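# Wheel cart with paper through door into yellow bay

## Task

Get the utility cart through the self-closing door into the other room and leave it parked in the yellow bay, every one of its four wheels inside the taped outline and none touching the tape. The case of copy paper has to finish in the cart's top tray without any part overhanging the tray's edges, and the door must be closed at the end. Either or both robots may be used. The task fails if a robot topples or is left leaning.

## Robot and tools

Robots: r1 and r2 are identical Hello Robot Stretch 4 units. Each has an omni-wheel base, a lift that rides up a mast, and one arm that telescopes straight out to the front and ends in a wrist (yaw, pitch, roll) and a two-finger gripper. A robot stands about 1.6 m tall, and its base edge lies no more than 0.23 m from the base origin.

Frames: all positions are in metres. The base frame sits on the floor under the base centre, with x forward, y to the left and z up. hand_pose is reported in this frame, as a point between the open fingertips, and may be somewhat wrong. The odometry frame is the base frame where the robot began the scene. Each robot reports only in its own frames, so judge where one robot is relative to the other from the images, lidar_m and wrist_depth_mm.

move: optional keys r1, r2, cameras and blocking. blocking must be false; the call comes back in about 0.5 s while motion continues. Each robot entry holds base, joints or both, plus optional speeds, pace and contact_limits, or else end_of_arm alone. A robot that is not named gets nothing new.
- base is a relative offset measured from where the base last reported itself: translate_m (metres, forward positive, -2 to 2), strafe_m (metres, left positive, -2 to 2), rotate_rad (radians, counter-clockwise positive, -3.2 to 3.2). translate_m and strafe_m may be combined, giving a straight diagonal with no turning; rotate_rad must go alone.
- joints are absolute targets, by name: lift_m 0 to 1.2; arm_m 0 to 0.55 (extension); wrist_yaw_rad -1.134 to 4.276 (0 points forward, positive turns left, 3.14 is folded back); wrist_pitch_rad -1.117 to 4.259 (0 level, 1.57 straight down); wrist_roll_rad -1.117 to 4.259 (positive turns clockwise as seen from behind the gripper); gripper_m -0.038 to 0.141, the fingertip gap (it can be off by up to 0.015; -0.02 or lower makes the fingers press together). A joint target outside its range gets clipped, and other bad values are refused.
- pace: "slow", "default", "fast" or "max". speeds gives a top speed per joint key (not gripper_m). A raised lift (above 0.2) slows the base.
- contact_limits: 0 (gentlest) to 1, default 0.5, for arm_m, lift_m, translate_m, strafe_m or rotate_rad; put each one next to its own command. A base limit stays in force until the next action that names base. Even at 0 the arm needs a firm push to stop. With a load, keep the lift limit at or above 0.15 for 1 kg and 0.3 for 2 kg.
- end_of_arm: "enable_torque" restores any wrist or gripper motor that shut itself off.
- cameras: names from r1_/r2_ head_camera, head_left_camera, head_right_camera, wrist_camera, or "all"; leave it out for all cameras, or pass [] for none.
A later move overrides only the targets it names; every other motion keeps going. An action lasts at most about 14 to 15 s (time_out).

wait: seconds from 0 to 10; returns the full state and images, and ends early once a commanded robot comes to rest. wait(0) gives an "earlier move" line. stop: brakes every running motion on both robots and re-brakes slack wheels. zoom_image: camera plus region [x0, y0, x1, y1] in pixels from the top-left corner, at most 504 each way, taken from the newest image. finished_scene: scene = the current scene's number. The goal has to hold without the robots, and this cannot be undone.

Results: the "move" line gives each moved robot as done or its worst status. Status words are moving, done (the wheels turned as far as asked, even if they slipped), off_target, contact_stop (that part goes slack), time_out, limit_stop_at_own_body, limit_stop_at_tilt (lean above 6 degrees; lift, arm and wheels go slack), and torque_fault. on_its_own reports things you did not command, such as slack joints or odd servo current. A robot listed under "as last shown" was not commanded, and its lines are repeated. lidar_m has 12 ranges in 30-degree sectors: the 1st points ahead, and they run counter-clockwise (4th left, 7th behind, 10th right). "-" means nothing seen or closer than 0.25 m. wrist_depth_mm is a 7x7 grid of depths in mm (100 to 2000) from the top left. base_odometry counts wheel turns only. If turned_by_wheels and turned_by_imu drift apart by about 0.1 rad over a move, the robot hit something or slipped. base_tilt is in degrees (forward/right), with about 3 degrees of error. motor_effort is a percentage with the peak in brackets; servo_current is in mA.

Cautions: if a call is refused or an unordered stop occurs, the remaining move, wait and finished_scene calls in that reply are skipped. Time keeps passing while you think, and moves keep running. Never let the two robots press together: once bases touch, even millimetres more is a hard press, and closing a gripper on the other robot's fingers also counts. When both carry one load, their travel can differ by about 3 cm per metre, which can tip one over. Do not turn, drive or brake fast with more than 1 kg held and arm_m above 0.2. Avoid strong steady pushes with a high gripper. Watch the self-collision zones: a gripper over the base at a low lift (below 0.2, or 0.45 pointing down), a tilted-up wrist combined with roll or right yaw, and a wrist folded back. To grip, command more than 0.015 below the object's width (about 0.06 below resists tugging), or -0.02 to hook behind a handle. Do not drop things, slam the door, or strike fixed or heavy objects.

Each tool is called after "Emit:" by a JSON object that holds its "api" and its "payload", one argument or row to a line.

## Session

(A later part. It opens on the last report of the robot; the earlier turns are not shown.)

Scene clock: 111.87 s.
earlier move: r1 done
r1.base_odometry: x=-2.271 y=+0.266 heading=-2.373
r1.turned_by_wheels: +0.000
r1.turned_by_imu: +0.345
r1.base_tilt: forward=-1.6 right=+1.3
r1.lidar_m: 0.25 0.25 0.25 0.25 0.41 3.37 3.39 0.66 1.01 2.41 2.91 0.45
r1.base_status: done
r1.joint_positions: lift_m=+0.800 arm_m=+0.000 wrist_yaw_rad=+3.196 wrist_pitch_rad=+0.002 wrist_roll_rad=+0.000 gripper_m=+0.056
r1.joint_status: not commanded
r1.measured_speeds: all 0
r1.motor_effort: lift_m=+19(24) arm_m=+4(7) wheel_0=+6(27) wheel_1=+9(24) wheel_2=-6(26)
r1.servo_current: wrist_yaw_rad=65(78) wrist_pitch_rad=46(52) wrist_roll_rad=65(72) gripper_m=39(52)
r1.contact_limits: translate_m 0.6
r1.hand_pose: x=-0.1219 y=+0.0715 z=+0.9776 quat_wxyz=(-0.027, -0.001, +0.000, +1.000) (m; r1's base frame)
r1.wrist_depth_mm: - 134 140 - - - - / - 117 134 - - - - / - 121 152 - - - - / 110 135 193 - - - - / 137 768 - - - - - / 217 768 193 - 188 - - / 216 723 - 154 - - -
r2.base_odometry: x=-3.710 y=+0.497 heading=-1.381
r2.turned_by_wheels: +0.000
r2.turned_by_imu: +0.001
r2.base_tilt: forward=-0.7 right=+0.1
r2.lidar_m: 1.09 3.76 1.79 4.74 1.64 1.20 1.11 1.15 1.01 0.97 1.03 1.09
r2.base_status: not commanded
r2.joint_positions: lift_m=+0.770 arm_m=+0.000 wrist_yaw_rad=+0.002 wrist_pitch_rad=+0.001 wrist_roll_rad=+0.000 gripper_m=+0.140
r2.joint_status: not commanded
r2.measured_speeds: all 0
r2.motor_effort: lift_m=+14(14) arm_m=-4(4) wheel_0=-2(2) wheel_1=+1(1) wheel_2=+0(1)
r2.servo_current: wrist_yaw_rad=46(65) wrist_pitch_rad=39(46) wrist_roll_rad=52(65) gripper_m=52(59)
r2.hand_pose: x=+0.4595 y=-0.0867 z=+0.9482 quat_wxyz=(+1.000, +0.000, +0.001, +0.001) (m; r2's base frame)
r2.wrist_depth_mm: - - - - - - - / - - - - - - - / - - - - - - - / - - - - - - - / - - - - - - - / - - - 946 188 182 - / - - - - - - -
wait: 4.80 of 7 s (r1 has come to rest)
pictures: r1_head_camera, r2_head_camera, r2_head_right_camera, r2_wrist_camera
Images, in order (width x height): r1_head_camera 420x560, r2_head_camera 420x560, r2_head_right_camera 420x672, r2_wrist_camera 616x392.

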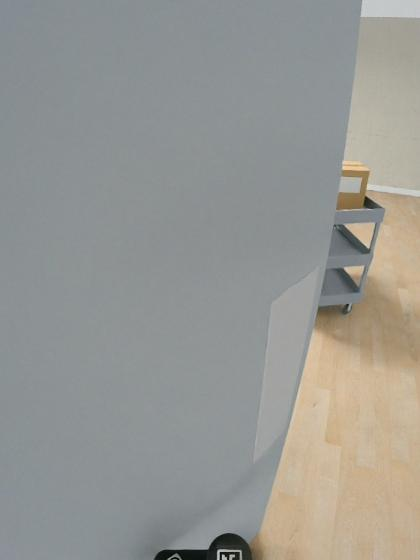

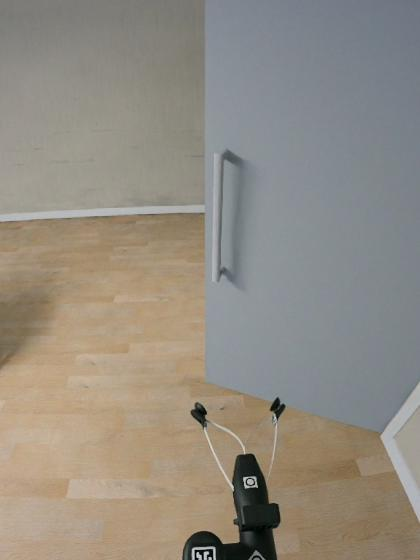

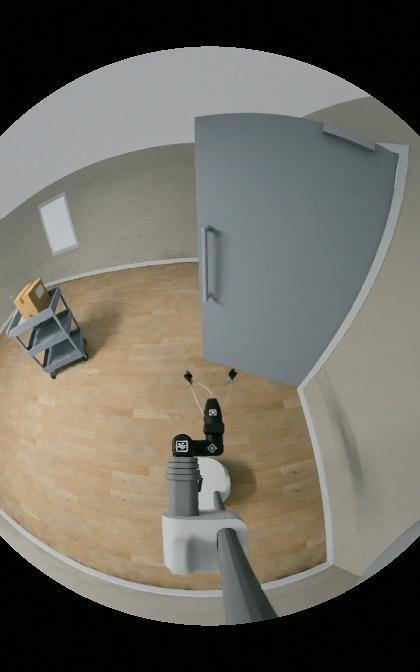

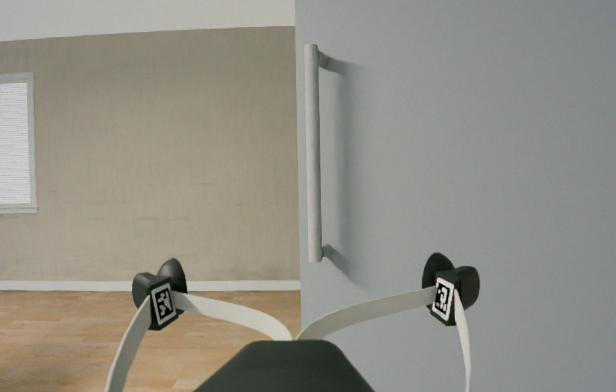

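Emit:
{"api": "move", "payload": {
  "blocking": false,
  "cameras": [],
  "r2": {"base":{"translate_m":0.45},"contact_limits":{"translate_m":0.2}}
}}

Emit:
{"api": "wait", "payload": {
  "seconds": 3.5,
  "cameras": ["r2_head_camera","r2_wrist_camera"]
}}

Scene clock: 120.90 s.
move: r2 moving
r1: as last shown
r1.turned_by_imu: +0.000
r1.lidar_m: 0.25 0.25 0.25 0.25 0.38 3.36 3.37 0.65 0.99 2.42 2.93 0.42
r1.motor_effort: lift_m=+19(19) arm_m=+4(4) wheel_0=+6(7) wheel_1=+10(10) wheel_2=-6(6)
r1.servo_current: wrist_yaw_rad=65(65) wrist_pitch_rad=39(46) wrist_roll_rad=46(59) gripper_m=39(52)
r1.contact_limits: translate_m 0.6
r1.wrist_depth_mm: - 134 139 - - - - / - 117 134 - - - - / - 121 152 - - - - / 111 135 193 - - - - / 138 768 - - - - - / 217 759 193 - 187 - - / 215 732 - 153 - - -
r2.base_odometry: x=-3.704 y=+0.467 heading=-1.381
r2.turned_by_wheels: +0.000
r2.turned_by_imu: +0.001
r2.base_tilt: forward=-0.7 right=+0.1
r2.lidar_m: 1.05 3.72 1.78 4.83 1.67 1.20 1.14 1.19 1.03 0.97 0.98 1.05
r2.base_status: translate_m moving
r2.joint_positions: lift_m=+0.770 arm_m=+0.000 wrist_yaw_rad=+0.002 wrist_pitch_rad=+0.001 wrist_roll_rad=+0.000 gripper_m=+0.140
r2.joint_status: not commanded
r2.measured_speeds: translate_m=+0.121 strafe_m=-0.001 rotate_rad=+0.002 lift_m=+0.000 arm_m=+0.000 wrist_yaw_rad=+0.000 wrist_pitch_rad=+0.000 wrist_roll_rad=+0.000
r2.motor_effort: lift_m=+14(14) arm_m=-4(4) wheel_0=+7(9) wheel_1=+8(8) wheel_2=-12(13)
r2.servo_current: wrist_yaw_rad=46(52) wrist_pitch_rad=39(46) wrist_roll_rad=46(59) gripper_m=52(52)
r2.contact_limits: translate_m 0.2
r2.hand_pose: x=+0.4595 y=-0.0867 z=+0.9482 quat_wxyz=(+1.000, +0.000, +0.001, +0.001) (m; r2's base frame)
r2.wrist_depth_mm: - - - - - - - / - - - - - - - / - - - - - - - / - - - - - - - / - - - - - - - / - - - 917 188 182 - / - - - - - - -
pictures: none
No camera images: "cameras" was empty.

Scene clock: 123.40 s.
earlier move: r2 done
r1.base_odometry: x=-2.271 y=+0.266 heading=-2.373
r1.turned_by_wheels: +0.000
r1.turned_by_imu: +0.000
r1.base_tilt: forward=-1.6 right=+1.3
r1.lidar_m: 0.25 0.25 0.25 0.25 0.40 3.35 3.38 0.66 1.03 2.40 2.94 0.41
r1.base_status: not commanded
r1.joint_positions: lift_m=+0.800 arm_m=+0.000 wrist_yaw_rad=+3.196 wrist_pitch_rad=+0.002 wrist_roll_rad=+0.000 gripper_m=+0.056
r1.joint_status: not commanded
r1.measured_speeds: all 0
r1.motor_effort: lift_m=+19(19) arm_m=+4(4) wheel_0=+6(7) wheel_1=+10(10) wheel_2=-6(6)
r1.servo_current: wrist_yaw_rad=33(78) wrist_pitch_rad=39(52) wrist_roll_rad=46(72) gripper_m=39(52)
r1.contact_limits: translate_m 0.6
r1.hand_pose: x=-0.1219 y=+0.0715 z=+0.9776 quat_wxyz=(-0.027, -0.001, +0.000, +1.000) (m; r1's base frame)
r1.wrist_depth_mm: - 134 139 - - - - / - 117 134 - - - - / - 121 153 - - - - / 110 135 193 - - - - / 137 768 - - - - - / 219 768 194 - 187 - - / 216 715 - 153 - - -
r2.base_odometry: x=-3.624 y=+0.055 heading=-1.380
r2.turned_by_wheels: +0.000
r2.turned_by_imu: +0.001
r2.base_tilt: forward=-0.7 right=+0.1
r2.lidar_m: 0.66 3.30 1.52 1.87 2.30 1.64 1.55 1.44 0.99 0.92 0.74 0.67
r2.base_status: done
r2.joint_positions: lift_m=+0.770 arm_m=+0.000 wrist_yaw_rad=+0.002 wrist_pitch_rad=+0.001 wrist_roll_rad=+0.000 gripper_m=+0.140
r2.joint_status: not commanded
r2.measured_speeds: all 0
r2.motor_effort: lift_m=+14(14) arm_m=-4(5) wheel_0=+2(10) wheel_1=+4(9) wheel_2=-2(15)
r2.servo_current: wrist_yaw_rad=46(65) wrist_pitch_rad=39(46) wrist_roll_rad=46(65) gripper_m=52(59)
r2.contact_limits: translate_m 0.2
r2.hand_pose: x=+0.4595 y=-0.0867 z=+0.9482 quat_wxyz=(+1.000, +0.000, +0.001, +0.001) (m; r2's base frame)
r2.wrist_depth_mm: - - - 402 - 387 362 / - - - 407 - 389 362 / - - - 413 - 389 366 / - - - 500 - 392 370 / - - - 504 - 389 370 / - - - 404 187 384 366 / - - - - - 399 373
wait: 2.50 of 3.5 s (r2 has come to rest)
pictures: r2_head_camera, r2_wrist_camera
Images, in order (width x height): r2_head_camera 420x560, r2_wrist_camera 616x392.

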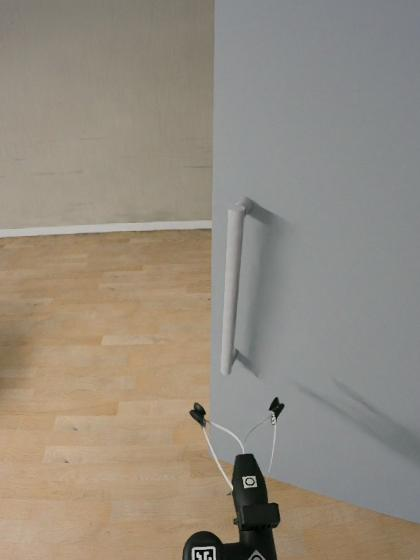

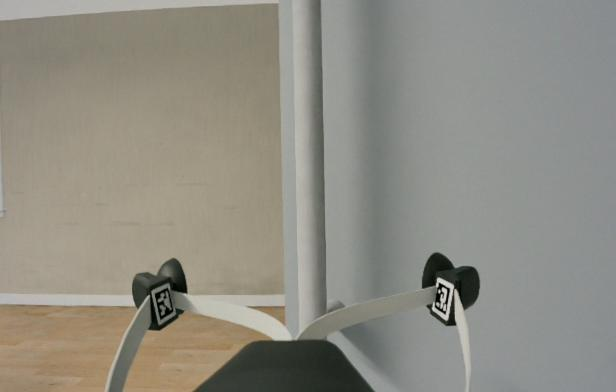

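Emit:
{"api": "move", "payload": {
  "blocking": false,
  "cameras": [],
  "r2": {"joints":{"arm_m":0.14},"contact_limits":{"arm_m":0.0}}
}}

Emit:
{"api": "wait", "payload": {
  "seconds": 2,
  "cameras": ["r2_wrist_camera"]
}}

Emit:
{"api": "move", "payload": {
  "blocking": false,
  "cameras": [],
  "r2": {"joints":{"gripper_m":-0.025}}
}}

Emit:
{"api": "wait", "payload": {
  "seconds": 2,
  "cameras": ["r2_wrist_camera"]
}}

Scene clock: 130.20 s.
move: r2 moving
r1: as last shown
r1.lidar_m: 0.25 0.25 0.25 0.25 0.43 3.34 3.38 0.67 1.02 2.41 2.93 0.41
r1.motor_effort: lift_m=+19(19) arm_m=+4(4) wheel_0=+6(7) wheel_1=+9(9) wheel_2=-6(6)
r1.servo_current: wrist_yaw_rad=33(78) wrist_pitch_rad=46(46) wrist_roll_rad=59(65) gripper_m=33(46)
r1.contact_limits: translate_m 0.6
r1.wrist_depth_mm: - 134 139 - - - - / - 117 134 - - - - / - 121 153 - - - - / 110 135 193 - - - - / 137 778 - - - - - / 218 778 193 - 187 - - / 216 741 - 153 - - -
r2.base_odometry: x=-3.624 y=+0.055 heading=-1.380
r2.turned_by_wheels: +0.000
r2.turned_by_imu: +0.000
r2.base_tilt: forward=-0.7 right=+0.1
r2.lidar_m: 0.62 3.32 1.48 1.86 2.31 1.64 1.57 1.42 1.02 0.95 0.76 0.66
r2.base_status: not commanded
r2.joint_positions: lift_m=+0.770 arm_m=+0.051 wrist_yaw_rad=+0.002 wrist_pitch_rad=+0.001 wrist_roll_rad=+0.000 gripper_m=+0.140
r2.joint_status: arm_m moving
r2.measured_speeds: translate_m=+0.000 strafe_m=+0.000 rotate_rad=+0.000 lift_m=+0.000 arm_m=+0.195 wrist_yaw_rad=+0.000 wrist_pitch_rad=+0.000 wrist_roll_rad=+0.000
r2.motor_effort: lift_m=+14(14) arm_m=+9(11) wheel_0=+1(2) wheel_1=+4(4) wheel_2=-2(2)
r2.servo_current: wrist_yaw_rad=52(59) wrist_pitch_rad=33(46) wrist_roll_rad=52(52) gripper_m=52(59)
r2.contact_limits: arm_m 0; translate_m 0.2
r2.hand_pose: x=+0.5101 y=-0.0867 z=+0.9482 quat_wxyz=(+1.000, +0.000, +0.001, +0.001) (m; r2's base frame)
r2.wrist_depth_mm: - - - 445 389 349 322 / - - - 449 389 353 327 / - - - 452 387 357 332 / - - - 366 389 357 332 / - - - 364 392 355 334 / - - - 357 382 347 336 / - - - - 392 370 340
pictures: none
No camera images: "cameras" was empty.

Scene clock: 131.17 s.
earlier move: r2 done
r1.base_odometry: x=-2.271 y=+0.266 heading=-2.373
r1.turned_by_wheels: +0.000
r1.turned_by_imu: +0.000
r1.base_tilt: forward=-1.5 right=+1.3
r1.lidar_m: 0.25 0.25 0.25 0.25 0.42 3.36 3.36 0.67 1.04 2.40 2.94 0.41
r1.base_status: not commanded
r1.joint_positions: lift_m=+0.800 arm_m=+0.000 wrist_yaw_rad=+3.196 wrist_pitch_rad=+0.002 wrist_roll_rad=+0.000 gripper_m=+0.056
r1.joint_status: not commanded
r1.measured_speeds: all 0
r1.motor_effort: lift_m=+19(19) arm_m=+4(4) wheel_0=+6(7) wheel_1=+9(10) wheel_2=-6(6)
r1.servo_current: wrist_yaw_rad=59(78) wrist_pitch_rad=39(52) wrist_roll_rad=46(65) gripper_m=39(46)
r1.contact_limits: translate_m 0.6
r1.hand_pose: x=-0.1219 y=+0.0715 z=+0.9776 quat_wxyz=(-0.027, -0.001, +0.000, +1.000) (m; r1's base frame)
r1.wrist_depth_mm: - 134 139 - - - - / - 117 134 - - - - / - 121 153 - - - - / 110 135 194 - - - - / 137 768 - - - - - / 217 768 194 - 187 - - / 216 723 - 153 - - -
r2.base_odometry: x=-3.624 y=+0.055 heading=-1.380
r2.turned_by_wheels: +0.000
r2.turned_by_imu: +0.000
r2.base_tilt: forward=-0.7 right=+0.0
r2.lidar_m: 0.64 3.28 1.53 1.86 2.27 1.65 1.55 1.43 1.01 0.96 0.72 0.67
r2.base_status: not commanded
r2.joint_positions: lift_m=+0.770 arm_m=+0.140 wrist_yaw_rad=+0.002 wrist_pitch_rad=+0.001 wrist_roll_rad=+0.000 gripper_m=+0.140
r2.joint_status: all done
r2.measured_speeds: all 0
r2.motor_effort: lift_m=+14(14) arm_m=+7(12) wheel_0=+2(2) wheel_1=+4(5) wheel_2=-2(2)
r2.servo_current: wrist_yaw_rad=52(59) wrist_pitch_rad=39(46) wrist_roll_rad=33(59) gripper_m=52(59)
r2.contact_limits: arm_m 0; translate_m 0.2
r2.hand_pose: x=+0.5993 y=-0.0867 z=+0.9482 quat_wxyz=(+1.000, +0.000, +0.001, +0.001) (m; r2's base frame)
r2.wrist_depth_mm: - - - 267 306 279 256 / - - - 266 309 278 258 / - - - 267 309 279 262 / - - - 272 312 282 262 / - - - 334 315 279 263 / - - - 266 306 273 265 / - - - - 307 289 263
wait: 0.97 of 2 s (r2 has come to rest)
pictures: r2_wrist_camera
Images, in order (width x height): r2_wrist_camera 616x392.

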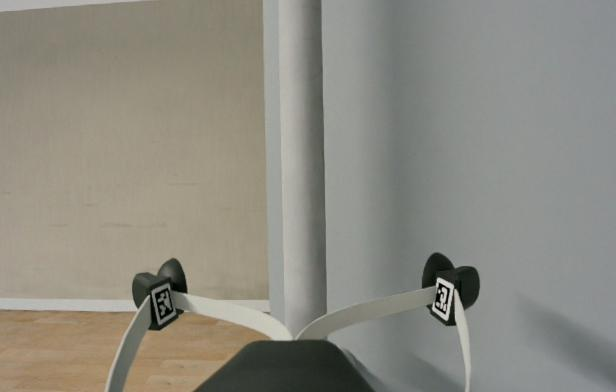

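Scene clock: 131.67 s.
move: r2 moving
r1: as last shown
r1.base_tilt: forward=-1.6 right=+1.3
r1.lidar_m: 0.25 0.25 0.26 0.25 0.42 3.35 3.37 0.66 1.03 2.42 2.91 0.43
r1.motor_effort: lift_m=+19(19) arm_m=+4(4) wheel_0=+6(7) wheel_1=+9(9) wheel_2=-6(6)
r1.servo_current: wrist_yaw_rad=26(59) wrist_pitch_rad=39(46) wrist_roll_rad=52(52) gripper_m=39(46)
r1.contact_limits: translate_m 0.6
r1.wrist_depth_mm: - 134 139 - - - - / - 117 134 - - - - / - 121 153 - - - - / 110 135 193 - - - - / 137 778 - - - - - / 218 750 193 - 188 - - / 216 723 - 153 - - -
r2.base_odometry: x=-3.624 y=+0.055 heading=-1.380
r2.turned_by_wheels: +0.000
r2.turned_by_imu: +0.000
r2.base_tilt: forward=-0.7 right=+0.1
r2.lidar_m: 0.65 3.32 1.51 1.88 2.27 1.65 1.56 1.43 1.02 0.94 0.73 0.65
r2.base_status: not commanded
r2.joint_positions: lift_m=+0.770 arm_m=+0.140 wrist_yaw_rad=+0.002 wrist_pitch_rad=+0.001 wrist_roll_rad=+0.000 gripper_m=+0.128
r2.joint_status: gripper_m moving
r2.measured_speeds: all 0
r2.motor_effort: lift_m=+14(14) arm_m=+8(8) wheel_0=+2(2) wheel_1=+4(5) wheel_2=-2(2)
r2.servo_current: wrist_yaw_rad=46(59) wrist_pitch_rad=39(46) wrist_roll_rad=39(52) gripper_m=78(117)
r2.contact_limits: arm_m 0; translate_m 0.2
r2.hand_pose: x=+0.5993 y=-0.0867 z=+0.9482 quat_wxyz=(+1.000, +0.000, +0.001, +0.001) (m; r2's base frame)
r2.wrist_depth_mm: - - - 267 304 279 257 / - - - 266 310 277 257 / - - - 268 310 279 259 / - - - 272 312 282 262 / - - - 336 314 279 263 / - - 216 268 304 277 265 / - - - - 309 289 264
pictures: none
No camera images: "cameras" was empty.

Scene clock: 133.63 s.
earlier move: r2 done
r1.base_odometry: x=-2.271 y=+0.266 heading=-2.373
r1.turned_by_wheels: +0.000
r1.turned_by_imu: +0.000
r1.base_tilt: forward=-1.6 right=+1.3
r1.lidar_m: 0.25 0.25 0.25 0.25 0.41 3.35 3.40 0.68 1.02 2.42 2.92 0.42
r1.base_status: not commanded
r1.joint_positions: lift_m=+0.800 arm_m=+0.000 wrist_yaw_rad=+3.196 wrist_pitch_rad=+0.002 wrist_roll_rad=+0.000 gripper_m=+0.056
r1.joint_status: not commanded
r1.measured_speeds: all 0
r1.motor_effort: lift_m=+19(19) arm_m=+4(4) wheel_0=+6(7) wheel_1=+9(10) wheel_2=-6(6)
r1.servo_current: wrist_yaw_rad=65(72) wrist_pitch_rad=46(52) wrist_roll_rad=52(72) gripper_m=39(46)
r1.contact_limits: translate_m 0.6
r1.hand_pose: x=-0.1219 y=+0.0715 z=+0.9776 quat_wxyz=(-0.027, -0.001, +0.000, +1.000) (m; r1's base frame)
r1.wrist_depth_mm: - 134 139 - - - - / - 117 134 - - - - / - 121 153 - - - - / 110 135 193 - - - - / 137 759 - - - - - / 218 768 193 - 187 - - / 216 732 - 153 - - -
r2.base_odometry: x=-3.624 y=+0.055 heading=-1.380
r2.turned_by_wheels: +0.000
r2.turned_by_imu: +0.000
r2.base_tilt: forward=-0.7 right=+0.1
r2.lidar_m: 0.63 3.29 1.56 1.87 2.29 1.62 1.56 1.42 1.00 0.95 0.74 0.67
r2.base_status: not commanded
r2.joint_positions: lift_m=+0.770 arm_m=+0.140 wrist_yaw_rad=+0.002 wrist_pitch_rad=+0.001 wrist_roll_rad=+0.000 gripper_m=-0.024
r2.joint_status: all done
r2.measured_speeds: all 0
r2.motor_effort: lift_m=+14(14) arm_m=+8(8) wheel_0=+2(3) wheel_1=+4(5) wheel_2=-2(2)
r2.servo_current: wrist_yaw_rad=39(72) wrist_pitch_rad=39(52) wrist_roll_rad=46(59) gripper_m=104(182)
r2.contact_limits: arm_m 0; translate_m 0.2
r2.hand_pose: x=+0.5993 y=-0.0867 z=+0.9482 quat_wxyz=(+1.000, +0.000, +0.001, +0.001) (m; r2's base frame)
r2.wrist_depth_mm: - - - 267 306 278 256 / - - - 265 307 277 257 / - - - 268 309 279 260 / - - - 272 312 281 263 / - - - 334 314 285 264 / - - 186 201 181 285 265 / - 1863 - - 314 - 264
wait: 1.97 of 2 s (r2 has come to rest)
pictures: r2_wrist_camera
Images, in order (width x height): r2_wrist_camera 616x392.

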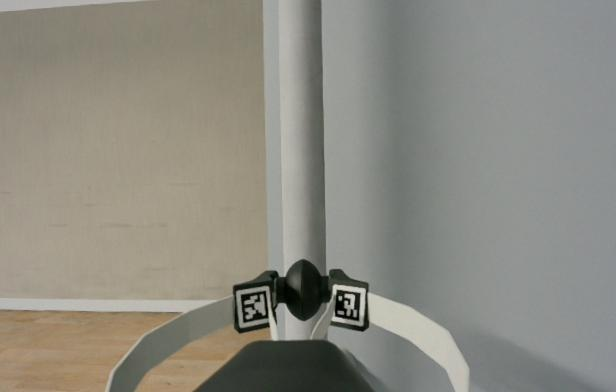

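Emit:
{"api": "move", "payload": {
  "blocking": false,
  "cameras": [],
  "r2": {"joints":{"gripper_m":0.1}}
}}

Emit:
{"api": "wait", "payload": {
  "seconds": 1,
  "cameras": []
}}

Emit:
{"api": "move", "payload": {
  "blocking": false,
  "cameras": [],
  "r2": {"joints":{"arm_m":0.225},"contact_limits":{"arm_m":0.0}}
}}

Emit:
{"api": "wait", "payload": {
  "seconds": 2,
  "cameras": ["r2_wrist_camera"]
}}

Emit:
{"api": "move", "payload": {
  "blocking": false,
  "cameras": [],
  "r2": {"joints":{"gripper_m":-0.025}}
}}

Emit:
{"api": "wait", "payload": {
  "seconds": 2,
  "cameras": ["r2_wrist_camera"]
}}

Scene clock: 145.47 s.
move: r2 moving
r1: as last shown
r1.lidar_m: 0.25 0.25 0.25 0.25 0.40 3.35 3.39 0.68 1.01 2.40 2.90 0.43
r1.motor_effort: lift_m=+19(19) arm_m=+4(4) wheel_0=+6(7) wheel_1=+9(9) wheel_2=-6(6)
r1.servo_current: wrist_yaw_rad=46(72) wrist_pitch_rad=39(46) wrist_roll_rad=52(52) gripper_m=46(46)
r1.contact_limits: translate_m 0.6
r1.wrist_depth_mm: - 134 139 - - - - / - 117 134 - - - - / - 121 153 - - - - / 110 135 193 - - - - / 137 759 - - - - - / 219 759 194 - 188 - - / 216 723 - 153 - - -
r2.base_odometry: x=-3.624 y=+0.055 heading=-1.380
r2.turned_by_wheels: +0.000
r2.turned_by_imu: +0.000
r2.base_tilt: forward=-0.6 right=+0.1
r2.lidar_m: 0.64 3.31 1.52 1.88 2.30 1.66 1.56 1.42 1.00 0.97 0.75 0.66
r2.base_status: not commanded
r2.joint_positions: lift_m=+0.770 arm_m=+0.140 wrist_yaw_rad=+0.002 wrist_pitch_rad=+0.001 wrist_roll_rad=+0.000 gripper_m=+0.002
r2.joint_status: gripper_m moving
r2.measured_speeds: all 0
r2.motor_effort: lift_m=+14(14) arm_m=+7(8) wheel_0=+2(2) wheel_1=+4(5) wheel_2=-2(2)
r2.servo_current: wrist_yaw_rad=59(59) wrist_pitch_rad=39(46) wrist_roll_rad=46(52) gripper_m=98(104)
r2.contact_limits: arm_m 0; translate_m 0.2
r2.hand_pose: x=+0.5993 y=-0.0867 z=+0.9482 quat_wxyz=(+1.000, +0.000, +0.001, +0.001) (m; r2's base frame)
r2.wrist_depth_mm: - - - 267 307 279 257 / - - - 267 309 278 258 / - - - 270 307 279 260 / - - - 273 314 281 263 / - - - 334 314 283 264 / - - 187 204 183 285 265 / - - - - 309 277 264
pictures: none
No camera images: "cameras" was empty.

Scene clock: 146.47 s.
earlier move: r2 moving
r1.base_odometry: x=-2.271 y=+0.266 heading=-2.373
r1.turned_by_wheels: +0.000
r1.turned_by_imu: +0.000
r1.base_tilt: forward=-1.6 right=+1.2
r1.lidar_m: 0.25 0.25 0.25 0.25 0.42 3.34 3.38 0.67 1.00 2.42 2.96 0.42
r1.base_status: not commanded
r1.joint_positions: lift_m=+0.800 arm_m=+0.000 wrist_yaw_rad=+3.196 wrist_pitch_rad=+0.002 wrist_roll_rad=+0.000 gripper_m=+0.056
r1.joint_status: not commanded
r1.measured_speeds: all 0
r1.motor_effort: lift_m=+19(19) arm_m=+4(4) wheel_0=+6(7) wheel_1=+9(9) wheel_2=-6(6)
r1.servo_current: wrist_yaw_rad=39(72) wrist_pitch_rad=39(52) wrist_roll_rad=52(65) gripper_m=39(52)
r1.contact_limits: translate_m 0.6
r1.hand_pose: x=-0.1219 y=+0.0715 z=+0.9776 quat_wxyz=(-0.027, -0.001, +0.000, +1.000) (m; r1's base frame)
r1.wrist_depth_mm: - 134 139 - - - - / - 117 134 - - - - / - 121 153 - - - - / 110 135 193 - - - - / 137 778 - - - - - / 217 759 193 - 188 - - / 215 723 - 153 - - -
r2.base_odometry: x=-3.624 y=+0.055 heading=-1.380
r2.turned_by_wheels: +0.000
r2.turned_by_imu: +0.000
r2.base_tilt: forward=-0.7 right=+0.0
r2.lidar_m: 0.60 3.29 1.52 1.88 2.30 1.62 1.53 1.43 1.02 0.97 0.75 0.65
r2.base_status: not commanded
r2.joint_positions: lift_m=+0.770 arm_m=+0.140 wrist_yaw_rad=+0.002 wrist_pitch_rad=+0.001 wrist_roll_rad=+0.000 gripper_m=+0.096
r2.joint_status: gripper_m moving
r2.measured_speeds: all 0
r2.motor_effort: lift_m=+14(14) arm_m=+7(8) wheel_0=+2(2) wheel_1=+4(5) wheel_2=-2(2)
r2.servo_current: wrist_yaw_rad=52(65) wrist_pitch_rad=46(46) wrist_roll_rad=39(59) gripper_m=52(124)
r2.contact_limits: arm_m 0; translate_m 0.2
r2.hand_pose: x=+0.5993 y=-0.0867 z=+0.9482 quat_wxyz=(+1.000, +0.000, +0.001, +0.001) (m; r2's base frame)
r2.wrist_depth_mm: - - - 266 304 279 256 / - - - 266 307 278 257 / - - - 268 310 281 260 / - - - 273 310 281 263 / - - - 336 312 285 264 / - - 195 268 196 281 265 / - - - - 309 277 263
wait: 1.00 s; no rest
pictures: none
No camera images: "cameras" was empty.

Scene clock: 146.97 s.
earlier move: r2 done
move: r2 moving
r1: as last shown
r1.base_tilt: forward=-1.5 right=+1.3
r1.lidar_m: 0.25 0.25 0.25 0.25 0.41 3.36 3.38 0.68 0.99 2.40 2.91 0.43
r1.motor_effort: lift_m=+19(19) arm_m=+4(4) wheel_0=+6(7) wheel_1=+10(10) wheel_2=-6(6)
r1.servo_current: wrist_yaw_rad=46(65) wrist_pitch_rad=39(46) wrist_roll_rad=59(59) gripper_m=39(46)
r1.contact_limits: translate_m 0.6
r1.wrist_depth_mm: - 134 139 - - - - / - 117 134 - - - - / - 121 153 - - - - / 110 135 193 - - - - / 137 768 - - - - - / 216 759 193 - 187 - - / 216 723 - 153 - - -
r2.base_odometry: x=-3.624 y=+0.055 heading=-1.380
r2.turned_by_wheels: +0.000
r2.turned_by_imu: +0.000
r2.base_tilt: forward=-0.7 right=+0.0
r2.lidar_m: 0.64 3.31 1.54 1.84 2.28 1.63 1.56 1.37 1.02 0.95 0.72 0.65
r2.base_status: not commanded
r2.joint_positions: lift_m=+0.770 arm_m=+0.190 wrist_yaw_rad=+0.002 wrist_pitch_rad=+0.001 wrist_roll_rad=+0.000 gripper_m=+0.100
r2.joint_status: arm_m moving; the others done
r2.measured_speeds: translate_m=+0.000 strafe_m=+0.000 rotate_rad=+0.000 lift_m=+0.000 arm_m=+0.174 wrist_yaw_rad=+0.000 wrist_pitch_rad=+0.000 wrist_roll_rad=+0.000
r2.motor_effort: lift_m=+14(14) arm_m=+8(11) wheel_0=+2(2) wheel_1=+4(4) wheel_2=-2(2)
r2.servo_current: wrist_yaw_rad=46(52) wrist_pitch_rad=39(46) wrist_roll_rad=59(59) gripper_m=46(72)
r2.contact_limits: arm_m 0; translate_m 0.2
r2.hand_pose: x=+0.6493 y=-0.0867 z=+0.9482 quat_wxyz=(+1.000, +0.000, +0.001, +0.001) (m; r2's base frame)
r2.wrist_depth_mm: - - - 218 265 240 224 / - - - 216 267 242 226 / - - - 218 267 242 227 / - - - 228 272 244 229 / - - - 228 271 246 229 / - - 195 222 195 245 230 / - - - - 267 241 231
pictures: none
No camera images: "cameras" was empty.

Scene clock: 147.60 s.
earlier move: r2 contact_stop
r1.base_odometry: x=-2.271 y=+0.266 heading=-2.372
r1.turned_by_wheels: +0.000
r1.turned_by_imu: +0.000
r1.base_tilt: forward=-1.6 right=+1.2
r1.lidar_m: 0.25 0.25 0.25 0.25 0.42 3.35 3.37 0.67 1.01 2.40 2.93 0.42
r1.base_status: not commanded
r1.joint_positions: lift_m=+0.800 arm_m=+0.000 wrist_yaw_rad=+3.196 wrist_pitch_rad=+0.002 wrist_roll_rad=+0.000 gripper_m=+0.056
r1.joint_status: not commanded
r1.measured_speeds: all 0
r1.motor_effort: lift_m=+19(19) arm_m=+4(4) wheel_0=+6(7) wheel_1=+16(16) wheel_2=-10(10)
r1.servo_current: wrist_yaw_rad=33(65) wrist_pitch_rad=52(52) wrist_roll_rad=65(65) gripper_m=46(46)
r1.contact_limits: translate_m 0.6
r1.hand_pose: x=-0.1219 y=+0.0715 z=+0.9776 quat_wxyz=(-0.027, -0.001, +0.000, +1.000) (m; r1's base frame)
r1.wrist_depth_mm: - 134 139 - - - - / - 117 134 - - - - / - 121 153 - - - - / 111 135 193 - - - - / 137 778 - - - - - / 217 759 193 - 187 - - / 216 732 - 153 - - -
r2.base_odometry: x=-3.624 y=+0.055 heading=-1.380
r2.turned_by_wheels: +0.000
r2.turned_by_imu: +0.000
r2.base_tilt: forward=-0.7 right=+0.0
r2.lidar_m: 0.64 3.30 1.51 1.89 2.30 1.66 1.53 1.41 1.03 0.97 0.73 0.65
r2.base_status: not commanded
r2.joint_positions: lift_m=+0.770 arm_m=+0.222 wrist_yaw_rad=-0.005 wrist_pitch_rad=+0.001 wrist_roll_rad=+0.000 gripper_m=+0.100
r2.joint_status: arm_m contact_stop (moved +0.082 of +0.085); the others done
r2.measured_speeds: all 0
r2.on_its_own: arm_m is slack since a contact_stop
r2.motor_effort: lift_m=+14(14) arm_m=+0(12) wheel_0=+2(2) wheel_1=+4(5) wheel_2=-2(2)
r2.servo_current: wrist_yaw_rad=52(59) wrist_pitch_rad=39(46) wrist_roll_rad=59(59) gripper_m=52(72)
r2.contact_limits: arm_m 0; translate_m 0.2
r2.hand_pose: x=+0.6805 y=-0.0887 z=+0.9482 quat_wxyz=(+1.000, +0.000, +0.001, -0.002) (m; r2's base frame)
r2.wrist_depth_mm: - - - 248 235 213 199 / - - - 189 235 214 202 / - - - 185 238 215 201 / - - - 185 239 217 203 / - - - 190 241 218 204 / - - 195 187 195 216 205 / - - - - 237 217 206
wait: 0.63 of 2 s (r2 has come to rest)
pictures: r2_wrist_camera
Images, in order (width x height): r2_wrist_camera 616x392.

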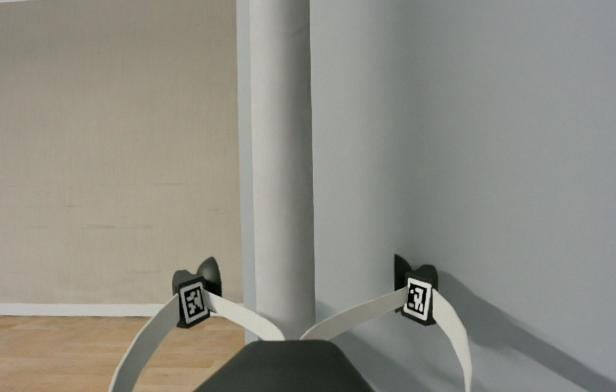

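not run: a stop that you did not command came earlier in this reply.

not run: a stop that you did not command came earlier in this reply.

Emit:
{"api": "move", "payload": {
  "blocking": false,
  "cameras": [],
  "r2": {"joints":{"gripper_m":-0.025}}
}}

Emit:
{"api": "wait", "payload": {
  "seconds": 2,
  "cameras": ["r2_wrist_camera","r1_head_right_camera"]
}}

Scene clock: 152.17 s.
move: r2 moving
r1: as last shown
r1.base_tilt: forward=-1.6 right=+1.3
r1.lidar_m: 0.25 0.25 0.25 0.25 0.40 3.35 3.36 0.67 1.02 2.41 2.94 0.42
r1.motor_effort: lift_m=+19(19) arm_m=+4(4) wheel_0=+6(7) wheel_1=+15(16) wheel_2=-10(10)
r1.servo_current: wrist_yaw_rad=59(65) wrist_pitch_rad=46(46) wrist_roll_rad=39(59) gripper_m=46(46)
r1.contact_limits: translate_m 0.6
r1.wrist_depth_mm: - 134 140 - - - - / - 117 134 - - - - / - 121 153 - - - - / 111 135 194 - - - - / 137 768 - - - - - / 217 788 195 - 187 - - / 216 723 - 153 - - -
r2.base_odometry: x=-3.624 y=+0.055 heading=-1.380
r2.turned_by_wheels: +0.000
r2.turned_by_imu: +0.000
r2.base_tilt: forward=-0.7 right=+0.0
r2.lidar_m: 0.65 3.32 1.54 1.86 2.30 1.63 1.54 1.42 1.02 0.94 0.76 0.67
r2.base_status: not commanded
r2.joint_positions: lift_m=+0.770 arm_m=+0.222 wrist_yaw_rad=-0.006 wrist_pitch_rad=+0.001 wrist_roll_rad=+0.000 gripper_m=+0.083
r2.joint_status: gripper_m moving
r2.measured_speeds: translate_m=+0.000 strafe_m=+0.000 rotate_rad=+0.000 lift_m=+0.000 arm_m=+0.000 wrist_yaw_rad=-0.011 wrist_pitch_rad=+0.000 wrist_roll_rad=+0.000
r2.on_its_own: arm_m is slack since a contact_stop
r2.motor_effort: lift_m=+14(14) arm_m=+0(0) wheel_0=+2(2) wheel_1=+4(4) wheel_2=-2(2)
r2.servo_current: wrist_yaw_rad=52(59) wrist_pitch_rad=39(39) wrist_roll_rad=46(59) gripper_m=130(130)
r2.contact_limits: arm_m 0; translate_m 0.2
r2.hand_pose: x=+0.6804 y=-0.0892 z=+0.9482 quat_wxyz=(+1.000, +0.000, +0.001, -0.003) (m; r2's base frame)
r2.wrist_depth_mm: - - - 248 234 213 199 / - - - 249 235 214 203 / - - - 196 237 215 202 / - - - 195 239 216 203 / - - - 195 243 217 204 / - - 196 195 195 216 206 / - - - - 236 216 206
pictures: none
No camera images: "cameras" was empty.

Scene clock: 153.63 s.
earlier move: r2 done
r1.base_odometry: x=-2.271 y=+0.266 heading=-2.373
r1.turned_by_wheels: -0.001
r1.turned_by_imu: -0.001
r1.base_tilt: forward=-1.6 right=+1.3
r1.lidar_m: 0.25 0.25 0.25 0.25 0.41 3.35 3.38 0.68 1.02 2.42 2.96 0.46
r1.base_status: not commanded
r1.joint_positions: lift_m=+0.800 arm_m=+0.000 wrist_yaw_rad=+3.196 wrist_pitch_rad=+0.002 wrist_roll_rad=+0.000 gripper_m=+0.056
r1.joint_status: not commanded
r1.measured_speeds: all 0
r1.motor_effort: lift_m=+19(19) arm_m=+4(4) wheel_0=+5(7) wheel_1=+2(16) wheel_2=-3(10)
r1.servo_current: wrist_yaw_rad=46(72) wrist_pitch_rad=39(52) wrist_roll_rad=52(72) gripper_m=39(52)
r1.contact_limits: translate_m 0.6
r1.hand_pose: x=-0.1219 y=+0.0715 z=+0.9776 quat_wxyz=(-0.027, -0.001, +0.000, +1.000) (m; r1's base frame)
r1.wrist_depth_mm: - 134 139 - - - - / - 117 134 - - - - / - 121 152 - - - - / 111 135 193 - - - - / 137 778 - - - - - / 217 778 193 - 187 - - / 216 723 - 153 - - -
r2.base_odometry: x=-3.624 y=+0.055 heading=-1.380
r2.turned_by_wheels: +0.000
r2.turned_by_imu: +0.001
r2.base_tilt: forward=-0.6 right=+0.0
r2.lidar_m: 0.61 3.28 1.55 1.90 2.27 1.63 1.53 1.41 1.04 0.97 0.72 0.65
r2.base_status: not commanded
r2.joint_positions: lift_m=+0.770 arm_m=+0.222 wrist_yaw_rad=+0.006 wrist_pitch_rad=+0.001 wrist_roll_rad=+0.000 gripper_m=-0.023
r2.joint_status: all done
r2.measured_speeds: all 0
r2.on_its_own: arm_m is slack since a contact_stop
r2.motor_effort: lift_m=+14(14) arm_m=+0(1) wheel_0=+0(2) wheel_1=+1(4) wheel_2=+5(5)
r2.servo_current: wrist_yaw_rad=59(65) wrist_pitch_rad=46(46) wrist_roll_rad=46(59) gripper_m=137(332)
r2.contact_limits: arm_m 0; translate_m 0.2
r2.hand_pose: x=+0.6814 y=-0.0857 z=+0.9482 quat_wxyz=(+1.000, +0.000, +0.001, +0.003) (m; r2's base frame)
r2.wrist_depth_mm: - - - 163 220 199 185 / - - - 165 222 200 186 / - - - 165 223 202 187 / - - - 168 224 202 189 / - - - 167 227 204 - / - - 185 168 180 205 190 / - - - - 225 200 191
wait: 1.47 of 2 s (r2 has come to rest)
pictures: r1_head_right_camera, r2_wrist_camera
Images, in order (width x height): r1_head_right_camera 420x672, r2_wrist_camera 616x392.

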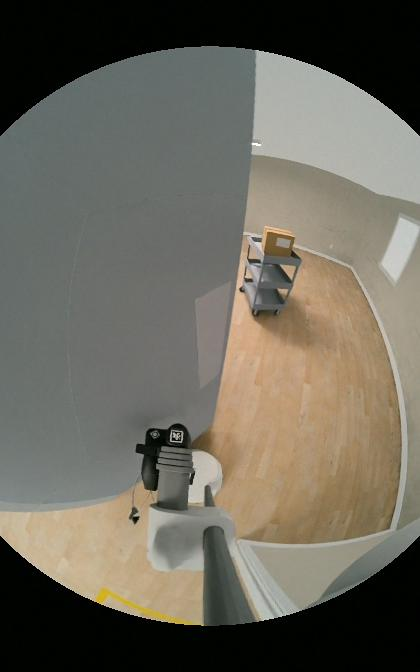

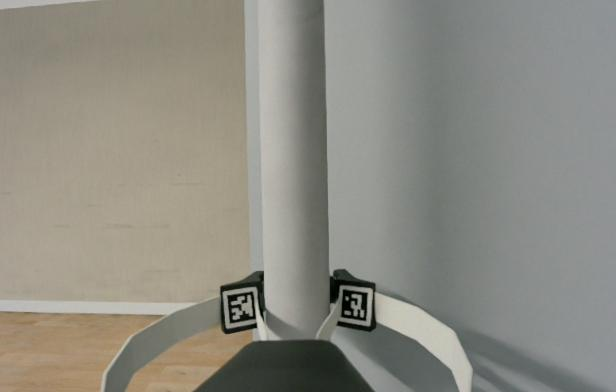

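Emit:
{"api": "move", "payload": {
  "blocking": false,
  "cameras": [],
  "r2": {"joints":{"arm_m":0.222},"base":{"translate_m":-0.28,"strafe_m":0.03},"contact_limits":{"translate_m":0.6,"strafe_m":0.6},"pace":"slow"}
}}

Emit:
{"api": "wait", "payload": {
  "seconds": 5,
  "cameras": ["r2_wrist_camera","r2_head_camera","r1_head_right_camera","r1_head_camera"]
}}

r2: "contact_limits": translate_m and strafe_m are given together and make one move, which takes one limit: state it under one of them only
Scene clock: 163.93 s.
r1.base_odometry: x=-2.271 y=+0.266 heading=-2.373
r1.turned_by_wheels: +0.000
r1.turned_by_imu: +0.000
r1.base_tilt: forward=-1.6 right=+1.3
r1.lidar_m: 0.25 0.25 0.25 0.25 0.41 3.36 3.39 0.67 1.03 2.39 2.92 0.49
r1.base_status: not commanded
r1.joint_positions: lift_m=+0.800 arm_m=+0.000 wrist_yaw_rad=+3.196 wrist_pitch_rad=+0.002 wrist_roll_rad=+0.000 gripper_m=+0.056
r1.joint_status: not commanded
r1.measured_speeds: all 0
r1.motor_effort: lift_m=+19(19) arm_m=+4(4) wheel_0=+5(7) wheel_1=+2(16) wheel_2=-3(10)
r1.servo_current: wrist_yaw_rad=46(72) wrist_pitch_rad=39(52) wrist_roll_rad=52(72) gripper_m=39(52)
r1.contact_limits: translate_m 0.6
r1.hand_pose: x=-0.1219 y=+0.0715 z=+0.9776 quat_wxyz=(-0.027, -0.001, +0.000, +1.000) (m; r1's base frame)
r1.wrist_depth_mm: - 134 139 - - - - / - 117 134 - - - - / - 121 153 - - - - / 111 135 193 - - - - / 137 768 - - - - - / 218 768 195 - 188 - - / 216 732 - 153 - - -
r2.base_odometry: x=-3.624 y=+0.055 heading=-1.380
r2.turned_by_wheels: +0.000
r2.turned_by_imu: +0.000
r2.base_tilt: forward=-0.6 right=+0.1
r2.lidar_m: 0.61 3.29 1.53 1.86 2.29 1.65 1.56 1.42 1.03 0.95 0.75 0.67
r2.base_status: not commanded
r2.joint_positions: lift_m=+0.770 arm_m=+0.222 wrist_yaw_rad=+0.006 wrist_pitch_rad=+0.001 wrist_roll_rad=+0.000 gripper_m=-0.023
r2.joint_status: all done
r2.measured_speeds: all 0
r2.on_its_own: arm_m is slack since a contact_stop
r2.motor_effort: lift_m=+14(14) arm_m=+0(1) wheel_0=+0(2) wheel_1=+1(4) wheel_2=+5(5)
r2.servo_current: wrist_yaw_rad=52(65) wrist_pitch_rad=46(46) wrist_roll_rad=52(59) gripper_m=130(332)
r2.contact_limits: arm_m 0; translate_m 0.2
r2.hand_pose: x=+0.6814 y=-0.0857 z=+0.9482 quat_wxyz=(+1.000, +0.000, +0.001, +0.003) (m; r2's base frame)
r2.wrist_depth_mm: - - - 163 219 199 185 / - - - 165 221 200 187 / - - - 165 223 202 187 / - - - 168 224 202 189 / - - - 167 226 205 - / - - 185 168 181 206 190 / - - - - 225 199 191
pictures: none

not run: a call was refused earlier in this reply.

Emit:
{"api": "move", "payload": {
  "blocking": false,
  "cameras": [],
  "r2": {"joints":{"arm_m":0.222},"base":{"translate_m":-0.28,"strafe_m":0.03},"contact_limits":{"translate_m":0.6},"pace":"slow"}
}}

Emit:
{"api": "wait", "payload": {
  "seconds": 5,
  "cameras": ["r2_wrist_camera","r1_head_right_camera"]
}}

Scene clock: 168.60 s.
move: r2 moving
r1.base_odometry: x=-2.271 y=+0.266 heading=-2.373
r1.turned_by_wheels: +0.000
r1.turned_by_imu: +0.000
r1.base_tilt: forward=-1.6 right=+1.3
r1.lidar_m: 0.25 0.25 0.25 0.25 0.43 3.35 3.36 0.66 1.02 2.43 2.93 1.90
r1.base_status: not commanded
r1.joint_positions: lift_m=+0.800 arm_m=+0.000 wrist_yaw_rad=+3.196 wrist_pitch_rad=+0.002 wrist_roll_rad=+0.000 gripper_m=+0.056
r1.joint_status: not commanded
r1.measured_speeds: all 0
r1.motor_effort: lift_m=+19(19) arm_m=+4(4) wheel_0=+4(5) wheel_1=+2(2) wheel_2=-3(3)
r1.servo_current: wrist_yaw_rad=52(65) wrist_pitch_rad=33(46) wrist_roll_rad=65(65) gripper_m=46(46)
r1.contact_limits: translate_m 0.6
r1.hand_pose: x=-0.1219 y=+0.0715 z=+0.9776 quat_wxyz=(-0.027, -0.001, +0.000, +1.000) (m; r1's base frame)
r1.wrist_depth_mm: - 134 139 - - - - / - 117 134 - - - - / - 121 153 - - - - / 111 135 193 - - - - / 137 778 - - - - - / 218 768 193 - 187 - - / 216 723 - 153 - - -
r2.base_odometry: x=-3.625 y=+0.067 heading=-1.379
r2.turned_by_wheels: +0.001
r2.turned_by_imu: +0.001
r2.base_tilt: forward=-0.6 right=+0.0
r2.lidar_m: 0.66 3.31 1.54 1.90 2.23 1.62 1.52 1.42 1.03 0.95 0.74 0.66
r2.base_status: translate_m moving; strafe_m moving
r2.joint_positions: lift_m=+0.770 arm_m=+0.222 wrist_yaw_rad=+0.007 wrist_pitch_rad=+0.001 wrist_roll_rad=+0.000 gripper_m=-0.023
r2.joint_status: all done
r2.measured_speeds: translate_m=-0.049 strafe_m=+0.006 rotate_rad=+0.002 lift_m=+0.000 arm_m=+0.000 wrist_yaw_rad=+0.004 wrist_pitch_rad=+0.000 wrist_roll_rad=+0.000
r2.motor_effort: lift_m=+14(14) arm_m=-4(4) wheel_0=-5(8) wheel_1=-6(6) wheel_2=+20(20)
r2.servo_current: wrist_yaw_rad=52(59) wrist_pitch_rad=39(46) wrist_roll_rad=52(59) gripper_m=130(130)
r2.contact_limits: translate_m 0.6
r2.hand_pose: x=+0.6819 y=-0.0853 z=+0.9482 quat_wxyz=(+1.000, +0.000, +0.001, +0.004) (m; r2's base frame)
r2.wrist_depth_mm: - - - 163 220 198 186 / - - - 165 222 200 187 / - - - 166 223 202 188 / - - - 168 224 204 189 / - - - 167 227 204 - / - - 185 168 181 206 191 / - 1921 - - 225 - 191
pictures: none
No camera images: "cameras" was empty.

Scene clock: 172.20 s.
earlier move: r2 done
r1.base_odometry: x=-2.271 y=+0.266 heading=-2.373
r1.turned_by_wheels: +0.000
r1.turned_by_imu: +0.000
r1.base_tilt: forward=-1.6 right=+1.3
r1.lidar_m: 0.56 0.39 0.35 0.35 0.51 3.36 3.39 0.66 1.00 2.40 2.91 1.85
r1.base_status: not commanded
r1.joint_positions: lift_m=+0.800 arm_m=+0.000 wrist_yaw_rad=+3.196 wrist_pitch_rad=+0.002 wrist_roll_rad=+0.000 gripper_m=+0.056
r1.joint_status: not commanded
r1.measured_speeds: all 0
r1.motor_effort: lift_m=+19(19) arm_m=+4(4) wheel_0=+4(5) wheel_1=+2(2) wheel_2=-3(3)
r1.servo_current: wrist_yaw_rad=52(72) wrist_pitch_rad=39(52) wrist_roll_rad=39(65) gripper_m=39(52)
r1.contact_limits: translate_m 0.6
r1.hand_pose: x=-0.1219 y=+0.0715 z=+0.9776 quat_wxyz=(-0.027, -0.001, +0.000, +1.000) (m; r1's base frame)
r1.wrist_depth_mm: - 134 139 - - - - / - 117 134 - - - - / - 121 153 - - - - / 110 135 194 - - - - / 137 768 - - - - - / 218 768 195 - 188 - - / 216 723 - 153 - - -
r2.base_odometry: x=-3.648 y=+0.335 heading=-1.378
r2.turned_by_wheels: +0.002
r2.turned_by_imu: +0.008
r2.base_tilt: forward=-0.6 right=+0.0
r2.lidar_m: 0.62 3.60 1.65 4.80 1.88 1.34 1.26 1.32 1.04 0.99 0.91 0.70
r2.base_status: done
r2.joint_positions: lift_m=+0.770 arm_m=+0.222 wrist_yaw_rad=+0.020 wrist_pitch_rad=+0.001 wrist_roll_rad=+0.000 gripper_m=-0.023
r2.joint_status: all done
r2.measured_speeds: all 0
r2.on_its_own: wrist_yaw_rad is at rest, and its servo_current (111 mA) is outside its rest range (0 to 104 mA)
r2.motor_effort: lift_m=+14(14) arm_m=-4(4) wheel_0=+11(15) wheel_1=-1(7) wheel_2=+21(29)
r2.servo_current: wrist_yaw_rad=111(130) wrist_pitch_rad=39(46) wrist_roll_rad=46(72) gripper_m=117(137)
r2.contact_limits: translate_m 0.6
r2.hand_pose: x=+0.6830 y=-0.0817 z=+0.9482 quat_wxyz=(+1.000, +0.000, +0.001, +0.010) (m; r2's base frame)
r2.wrist_depth_mm: - - 255 165 229 219 211 / - - 254 165 230 220 213 / - - 257 171 231 222 213 / - - 258 172 235 223 216 / - - 262 172 236 224 216 / - - 180 172 232 224 217 / - 1863 1756 - 236 222 218
wait: 3.60 of 5 s (r2 has come to rest)
pictures: r1_head_right_camera, r2_wrist_camera
Images, in order (width x height): r1_head_right_camera 420x672, r2_wrist_camera 616x392.

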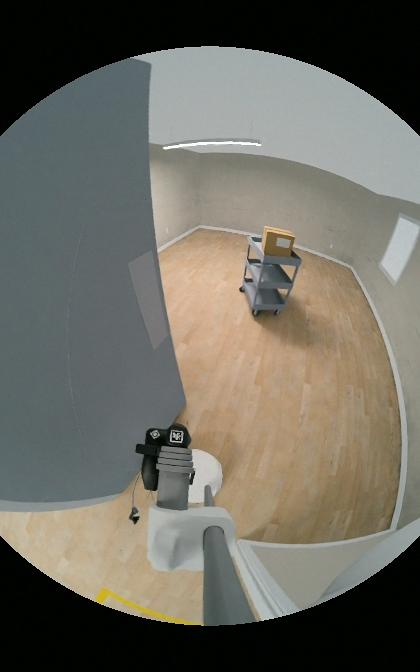

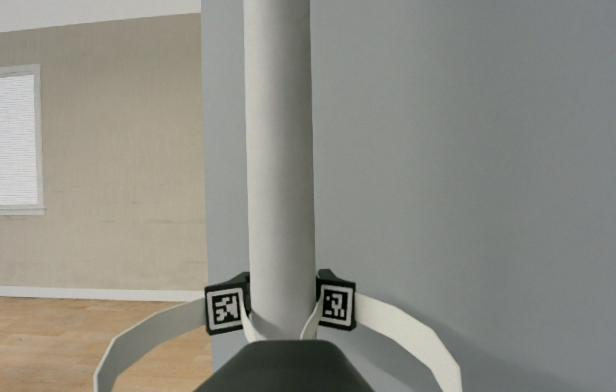

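Emit:
{"api": "move", "payload": {
  "blocking": false,
  "cameras": [],
  "r1": {"base":{"rotate_rad":-0.55}},
  "r2": {"base":{"translate_m":-0.13,"strafe_m":0.04},"contact_limits":{"translate_m":0.6},"pace":"slow"}
}}

Emit:
{"api": "wait", "payload": {
  "seconds": 1.5,
  "cameras": []
}}

Emit:
{"api": "wait", "payload": {
  "seconds": 2,
  "cameras": ["r2_wrist_camera","r1_head_right_camera","r1_head_camera"]
}}

Scene clock: 181.47 s.
move: r1 moving; r2 moving
r1.base_odometry: x=-2.271 y=+0.266 heading=-2.626
r1.turned_by_wheels: -0.253
r1.turned_by_imu: -0.254
r1.base_tilt: forward=-1.6 right=+1.3
r1.lidar_m: 1.88 0.44 0.37 0.35 0.43 3.40 3.38 0.70 0.67 2.40 2.56 3.73
r1.base_status: rotate_rad moving
r1.joint_positions: lift_m=+0.800 arm_m=+0.000 wrist_yaw_rad=+3.196 wrist_pitch_rad=+0.002 wrist_roll_rad=+0.000 gripper_m=+0.056
r1.joint_status: not commanded
r1.measured_speeds: translate_m=-0.001 strafe_m=+0.000 rotate_rad=-0.975 lift_m=+0.000 arm_m=+0.000 wrist_yaw_rad=+0.000 wrist_pitch_rad=+0.000 wrist_roll_rad=+0.000
r1.motor_effort: lift_m=+19(19) arm_m=+4(4) wheel_0=+7(10) wheel_1=+6(9) wheel_2=+7(7)
r1.servo_current: wrist_yaw_rad=46(52) wrist_pitch_rad=39(46) wrist_roll_rad=46(65) gripper_m=46(46)
r1.hand_pose: x=-0.1219 y=+0.0715 z=+0.9776 quat_wxyz=(-0.027, -0.001, +0.000, +1.000) (m; r1's base frame)
r1.wrist_depth_mm: - 134 139 - - - - / - 117 134 - - - - / - 121 153 - - - - / 110 135 193 - - - - / 212 - - - - - - / 219 - 193 - 187 - - / 228 - - 154 - - -
r2.base_odometry: x=-3.647 y=+0.348 heading=-1.376
r2.turned_by_wheels: +0.002
r2.turned_by_imu: +0.003
r2.base_tilt: forward=-0.6 right=+0.0
r2.lidar_m: 0.63 3.61 1.65 4.82 1.83 1.33 1.26 1.34 1.06 0.98 0.92 0.69
r2.base_status: translate_m moving; strafe_m moving
r2.joint_positions: lift_m=+0.770 arm_m=+0.222 wrist_yaw_rad=+0.020 wrist_pitch_rad=+0.001 wrist_roll_rad=+0.000 gripper_m=-0.023
r2.joint_status: not commanded
r2.measured_speeds: translate_m=-0.049 strafe_m=+0.015 rotate_rad=-0.001 lift_m=+0.000 arm_m=+0.000 wrist_yaw_rad=+0.000 wrist_pitch_rad=+0.000 wrist_roll_rad=+0.000
r2.motor_effort: lift_m=+14(14) arm_m=-4(4) wheel_0=+4(11) wheel_1=-1(3) wheel_2=+25(25)
r2.servo_current: wrist_yaw_rad=104(124) wrist_pitch_rad=46(46) wrist_roll_rad=52(65) gripper_m=117(124)
r2.contact_limits: translate_m 0.6
r2.hand_pose: x=+0.6830 y=-0.0817 z=+0.9482 quat_wxyz=(+1.000, +0.000, +0.001, +0.010) (m; r2's base frame)
r2.wrist_depth_mm: - - 252 164 230 221 213 / - - 254 164 232 222 214 / - - 257 169 233 224 216 / - - 258 170 235 226 216 / - - 260 170 236 226 219 / - - 183 170 233 226 220 / - 1921 1756 - 238 225 222
pictures: none
No camera images: "cameras" was empty.

Scene clock: 182.30 s.
earlier move: r1 done; r2 moving
r1.base_odometry: x=-2.271 y=+0.266 heading=-2.922
r1.turned_by_wheels: -0.297
r1.turned_by_imu: -0.299
r1.base_tilt: forward=-1.6 right=+1.2
r1.lidar_m: 1.86 1.95 0.43 0.40 0.39 0.52 3.38 3.40 0.69 0.94 2.38 2.87
r1.base_status: done
r1.joint_positions: lift_m=+0.800 arm_m=+0.000 wrist_yaw_rad=+3.196 wrist_pitch_rad=+0.002 wrist_roll_rad=+0.000 gripper_m=+0.056
r1.joint_status: not commanded
r1.measured_speeds: all 0
r1.motor_effort: lift_m=+19(19) arm_m=+4(4) wheel_0=+3(10) wheel_1=+2(9) wheel_2=+1(7)
r1.servo_current: wrist_yaw_rad=52(59) wrist_pitch_rad=39(46) wrist_roll_rad=39(72) gripper_m=46(46)
r1.hand_pose: x=-0.1219 y=+0.0715 z=+0.9776 quat_wxyz=(-0.027, -0.001, +0.000, +1.000) (m; r1's base frame)
r1.wrist_depth_mm: - 134 141 - - 603 445 / - 118 134 - - 597 445 / - 119 154 - - 691 449 / 111 135 200 - - 715 452 / 212 - - - - 715 449 / 219 - 194 - 187 544 452 / 227 - - 154 - 521 452
r2.base_odometry: x=-3.639 y=+0.421 heading=-1.378
r2.turned_by_wheels: -0.002
r2.turned_by_imu: -0.002
r2.base_tilt: forward=-0.6 right=+0.1
r2.lidar_m: 0.63 3.69 1.67 4.79 1.77 1.25 1.20 1.24 1.07 1.03 0.98 0.72
r2.base_status: translate_m moving; strafe_m moving
r2.joint_positions: lift_m=+0.770 arm_m=+0.222 wrist_yaw_rad=+0.012 wrist_pitch_rad=+0.001 wrist_roll_rad=+0.000 gripper_m=-0.024
r2.joint_status: not commanded
r2.measured_speeds: translate_m=-0.097 strafe_m=+0.029 rotate_rad=-0.003 lift_m=+0.000 arm_m=+0.000 wrist_yaw_rad=-0.041 wrist_pitch_rad=+0.000 wrist_roll_rad=+0.000
r2.motor_effort: lift_m=+14(14) arm_m=-4(4) wheel_0=-4(11) wheel_1=-6(8) wheel_2=+14(25)
r2.servo_current: wrist_yaw_rad=72(124) wrist_pitch_rad=46(46) wrist_roll_rad=46(65) gripper_m=111(124)
r2.contact_limits: translate_m 0.6
r2.hand_pose: x=+0.6823 y=-0.0840 z=+0.9482 quat_wxyz=(+1.000, +0.000, +0.001, +0.006) (m; r2's base frame)
r2.wrist_depth_mm: - - 247 163 237 233 229 / - - 249 163 238 234 230 / - - 251 166 240 235 232 / - - 252 168 242 236 233 / - - 253 168 244 238 235 / - - 187 169 180 239 236 / - - 256 - 245 238 237
wait: 0.83 of 1.5 s (r1 has come to rest)
pictures: none
No camera images: "cameras" was empty.

Scene clock: 183.57 s.
earlier move: r2 done
r1.base_odometry: x=-2.271 y=+0.266 heading=-2.922
r1.turned_by_wheels: +0.000
r1.turned_by_imu: +0.000
r1.base_tilt: forward=-1.6 right=+1.3
r1.lidar_m: 1.85 1.93 0.50 0.42 0.43 0.51 3.39 3.39 0.67 0.97 2.38 2.83
r1.base_status: done
r1.joint_positions: lift_m=+0.800 arm_m=+0.000 wrist_yaw_rad=+3.196 wrist_pitch_rad=+0.002 wrist_roll_rad=+0.000 gripper_m=+0.056
r1.joint_status: not commanded
r1.measured_speeds: all 0
r1.motor_effort: lift_m=+19(19) arm_m=+4(4) wheel_0=+3(10) wheel_1=+2(9) wheel_2=+1(7)
r1.servo_current: wrist_yaw_rad=52(72) wrist_pitch_rad=39(46) wrist_roll_rad=46(72) gripper_m=46(46)
r1.hand_pose: x=-0.1219 y=+0.0715 z=+0.9776 quat_wxyz=(-0.027, -0.001, +0.000, +1.000) (m; r1's base frame)
r1.wrist_depth_mm: - 134 141 - - 603 452 / - 118 134 - - 691 459 / - 118 153 - - 699 466 / 111 135 200 - - 715 466 / 211 - - - - 715 466 / 218 - 194 - 188 559 466 / 228 - - 153 - 525 462
r2.base_odometry: x=-3.634 y=+0.470 heading=-1.379
r2.turned_by_wheels: -0.001
r2.turned_by_imu: -0.001
r2.base_tilt: forward=-0.7 right=+0.1
r2.lidar_m: 0.63 2.03 1.69 4.77 1.68 1.21 1.14 1.20 1.09 1.02 1.03 0.72
r2.base_status: done
r2.joint_positions: lift_m=+0.770 arm_m=+0.222 wrist_yaw_rad=-0.003 wrist_pitch_rad=+0.001 wrist_roll_rad=+0.000 gripper_m=-0.024
r2.joint_status: not commanded
r2.measured_speeds: all 0
r2.motor_effort: lift_m=+14(14) arm_m=-4(4) wheel_0=-15(19) wheel_1=-8(9) wheel_2=+4(25)
r2.servo_current: wrist_yaw_rad=52(124) wrist_pitch_rad=39(46) wrist_roll_rad=52(65) gripper_m=111(124)
r2.contact_limits: translate_m 0.6
r2.hand_pose: x=+0.6811 y=-0.0882 z=+0.9482 quat_wxyz=(+1.000, +0.000, +0.001, -0.001) (m; r2's base frame)
r2.wrist_depth_mm: - - 240 162 242 243 - / - - 241 163 244 244 243 / - - 243 166 244 245 246 / - - 245 165 246 247 247 / - - 248 167 248 249 248 / - - 185 167 180 250 250 / - 1808 248 - 252 251 252
wait: 1.27 of 2 s (r2 has come to rest)
pictures: r1_head_camera, r1_head_right_camera, r2_wrist_camera
Images, in order (width x height): r1_head_camera 420x560, r1_head_right_camera 420x672, r2_wrist_camera 616x392.

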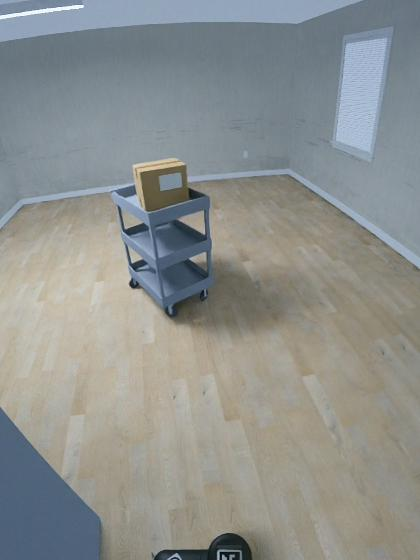

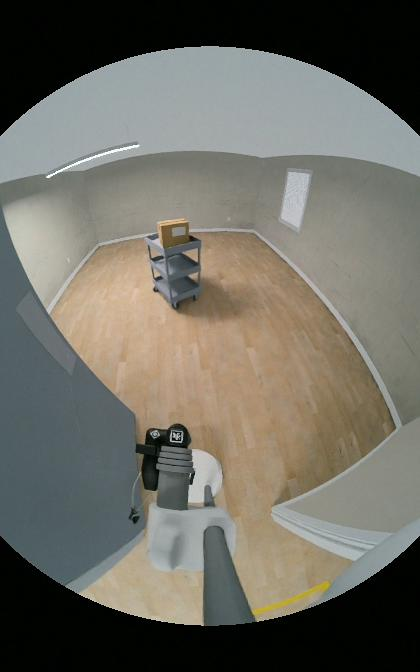

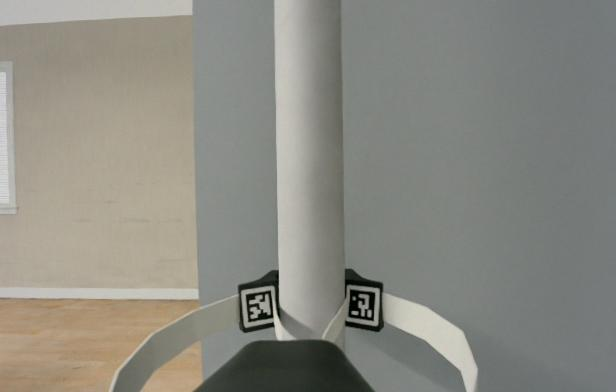

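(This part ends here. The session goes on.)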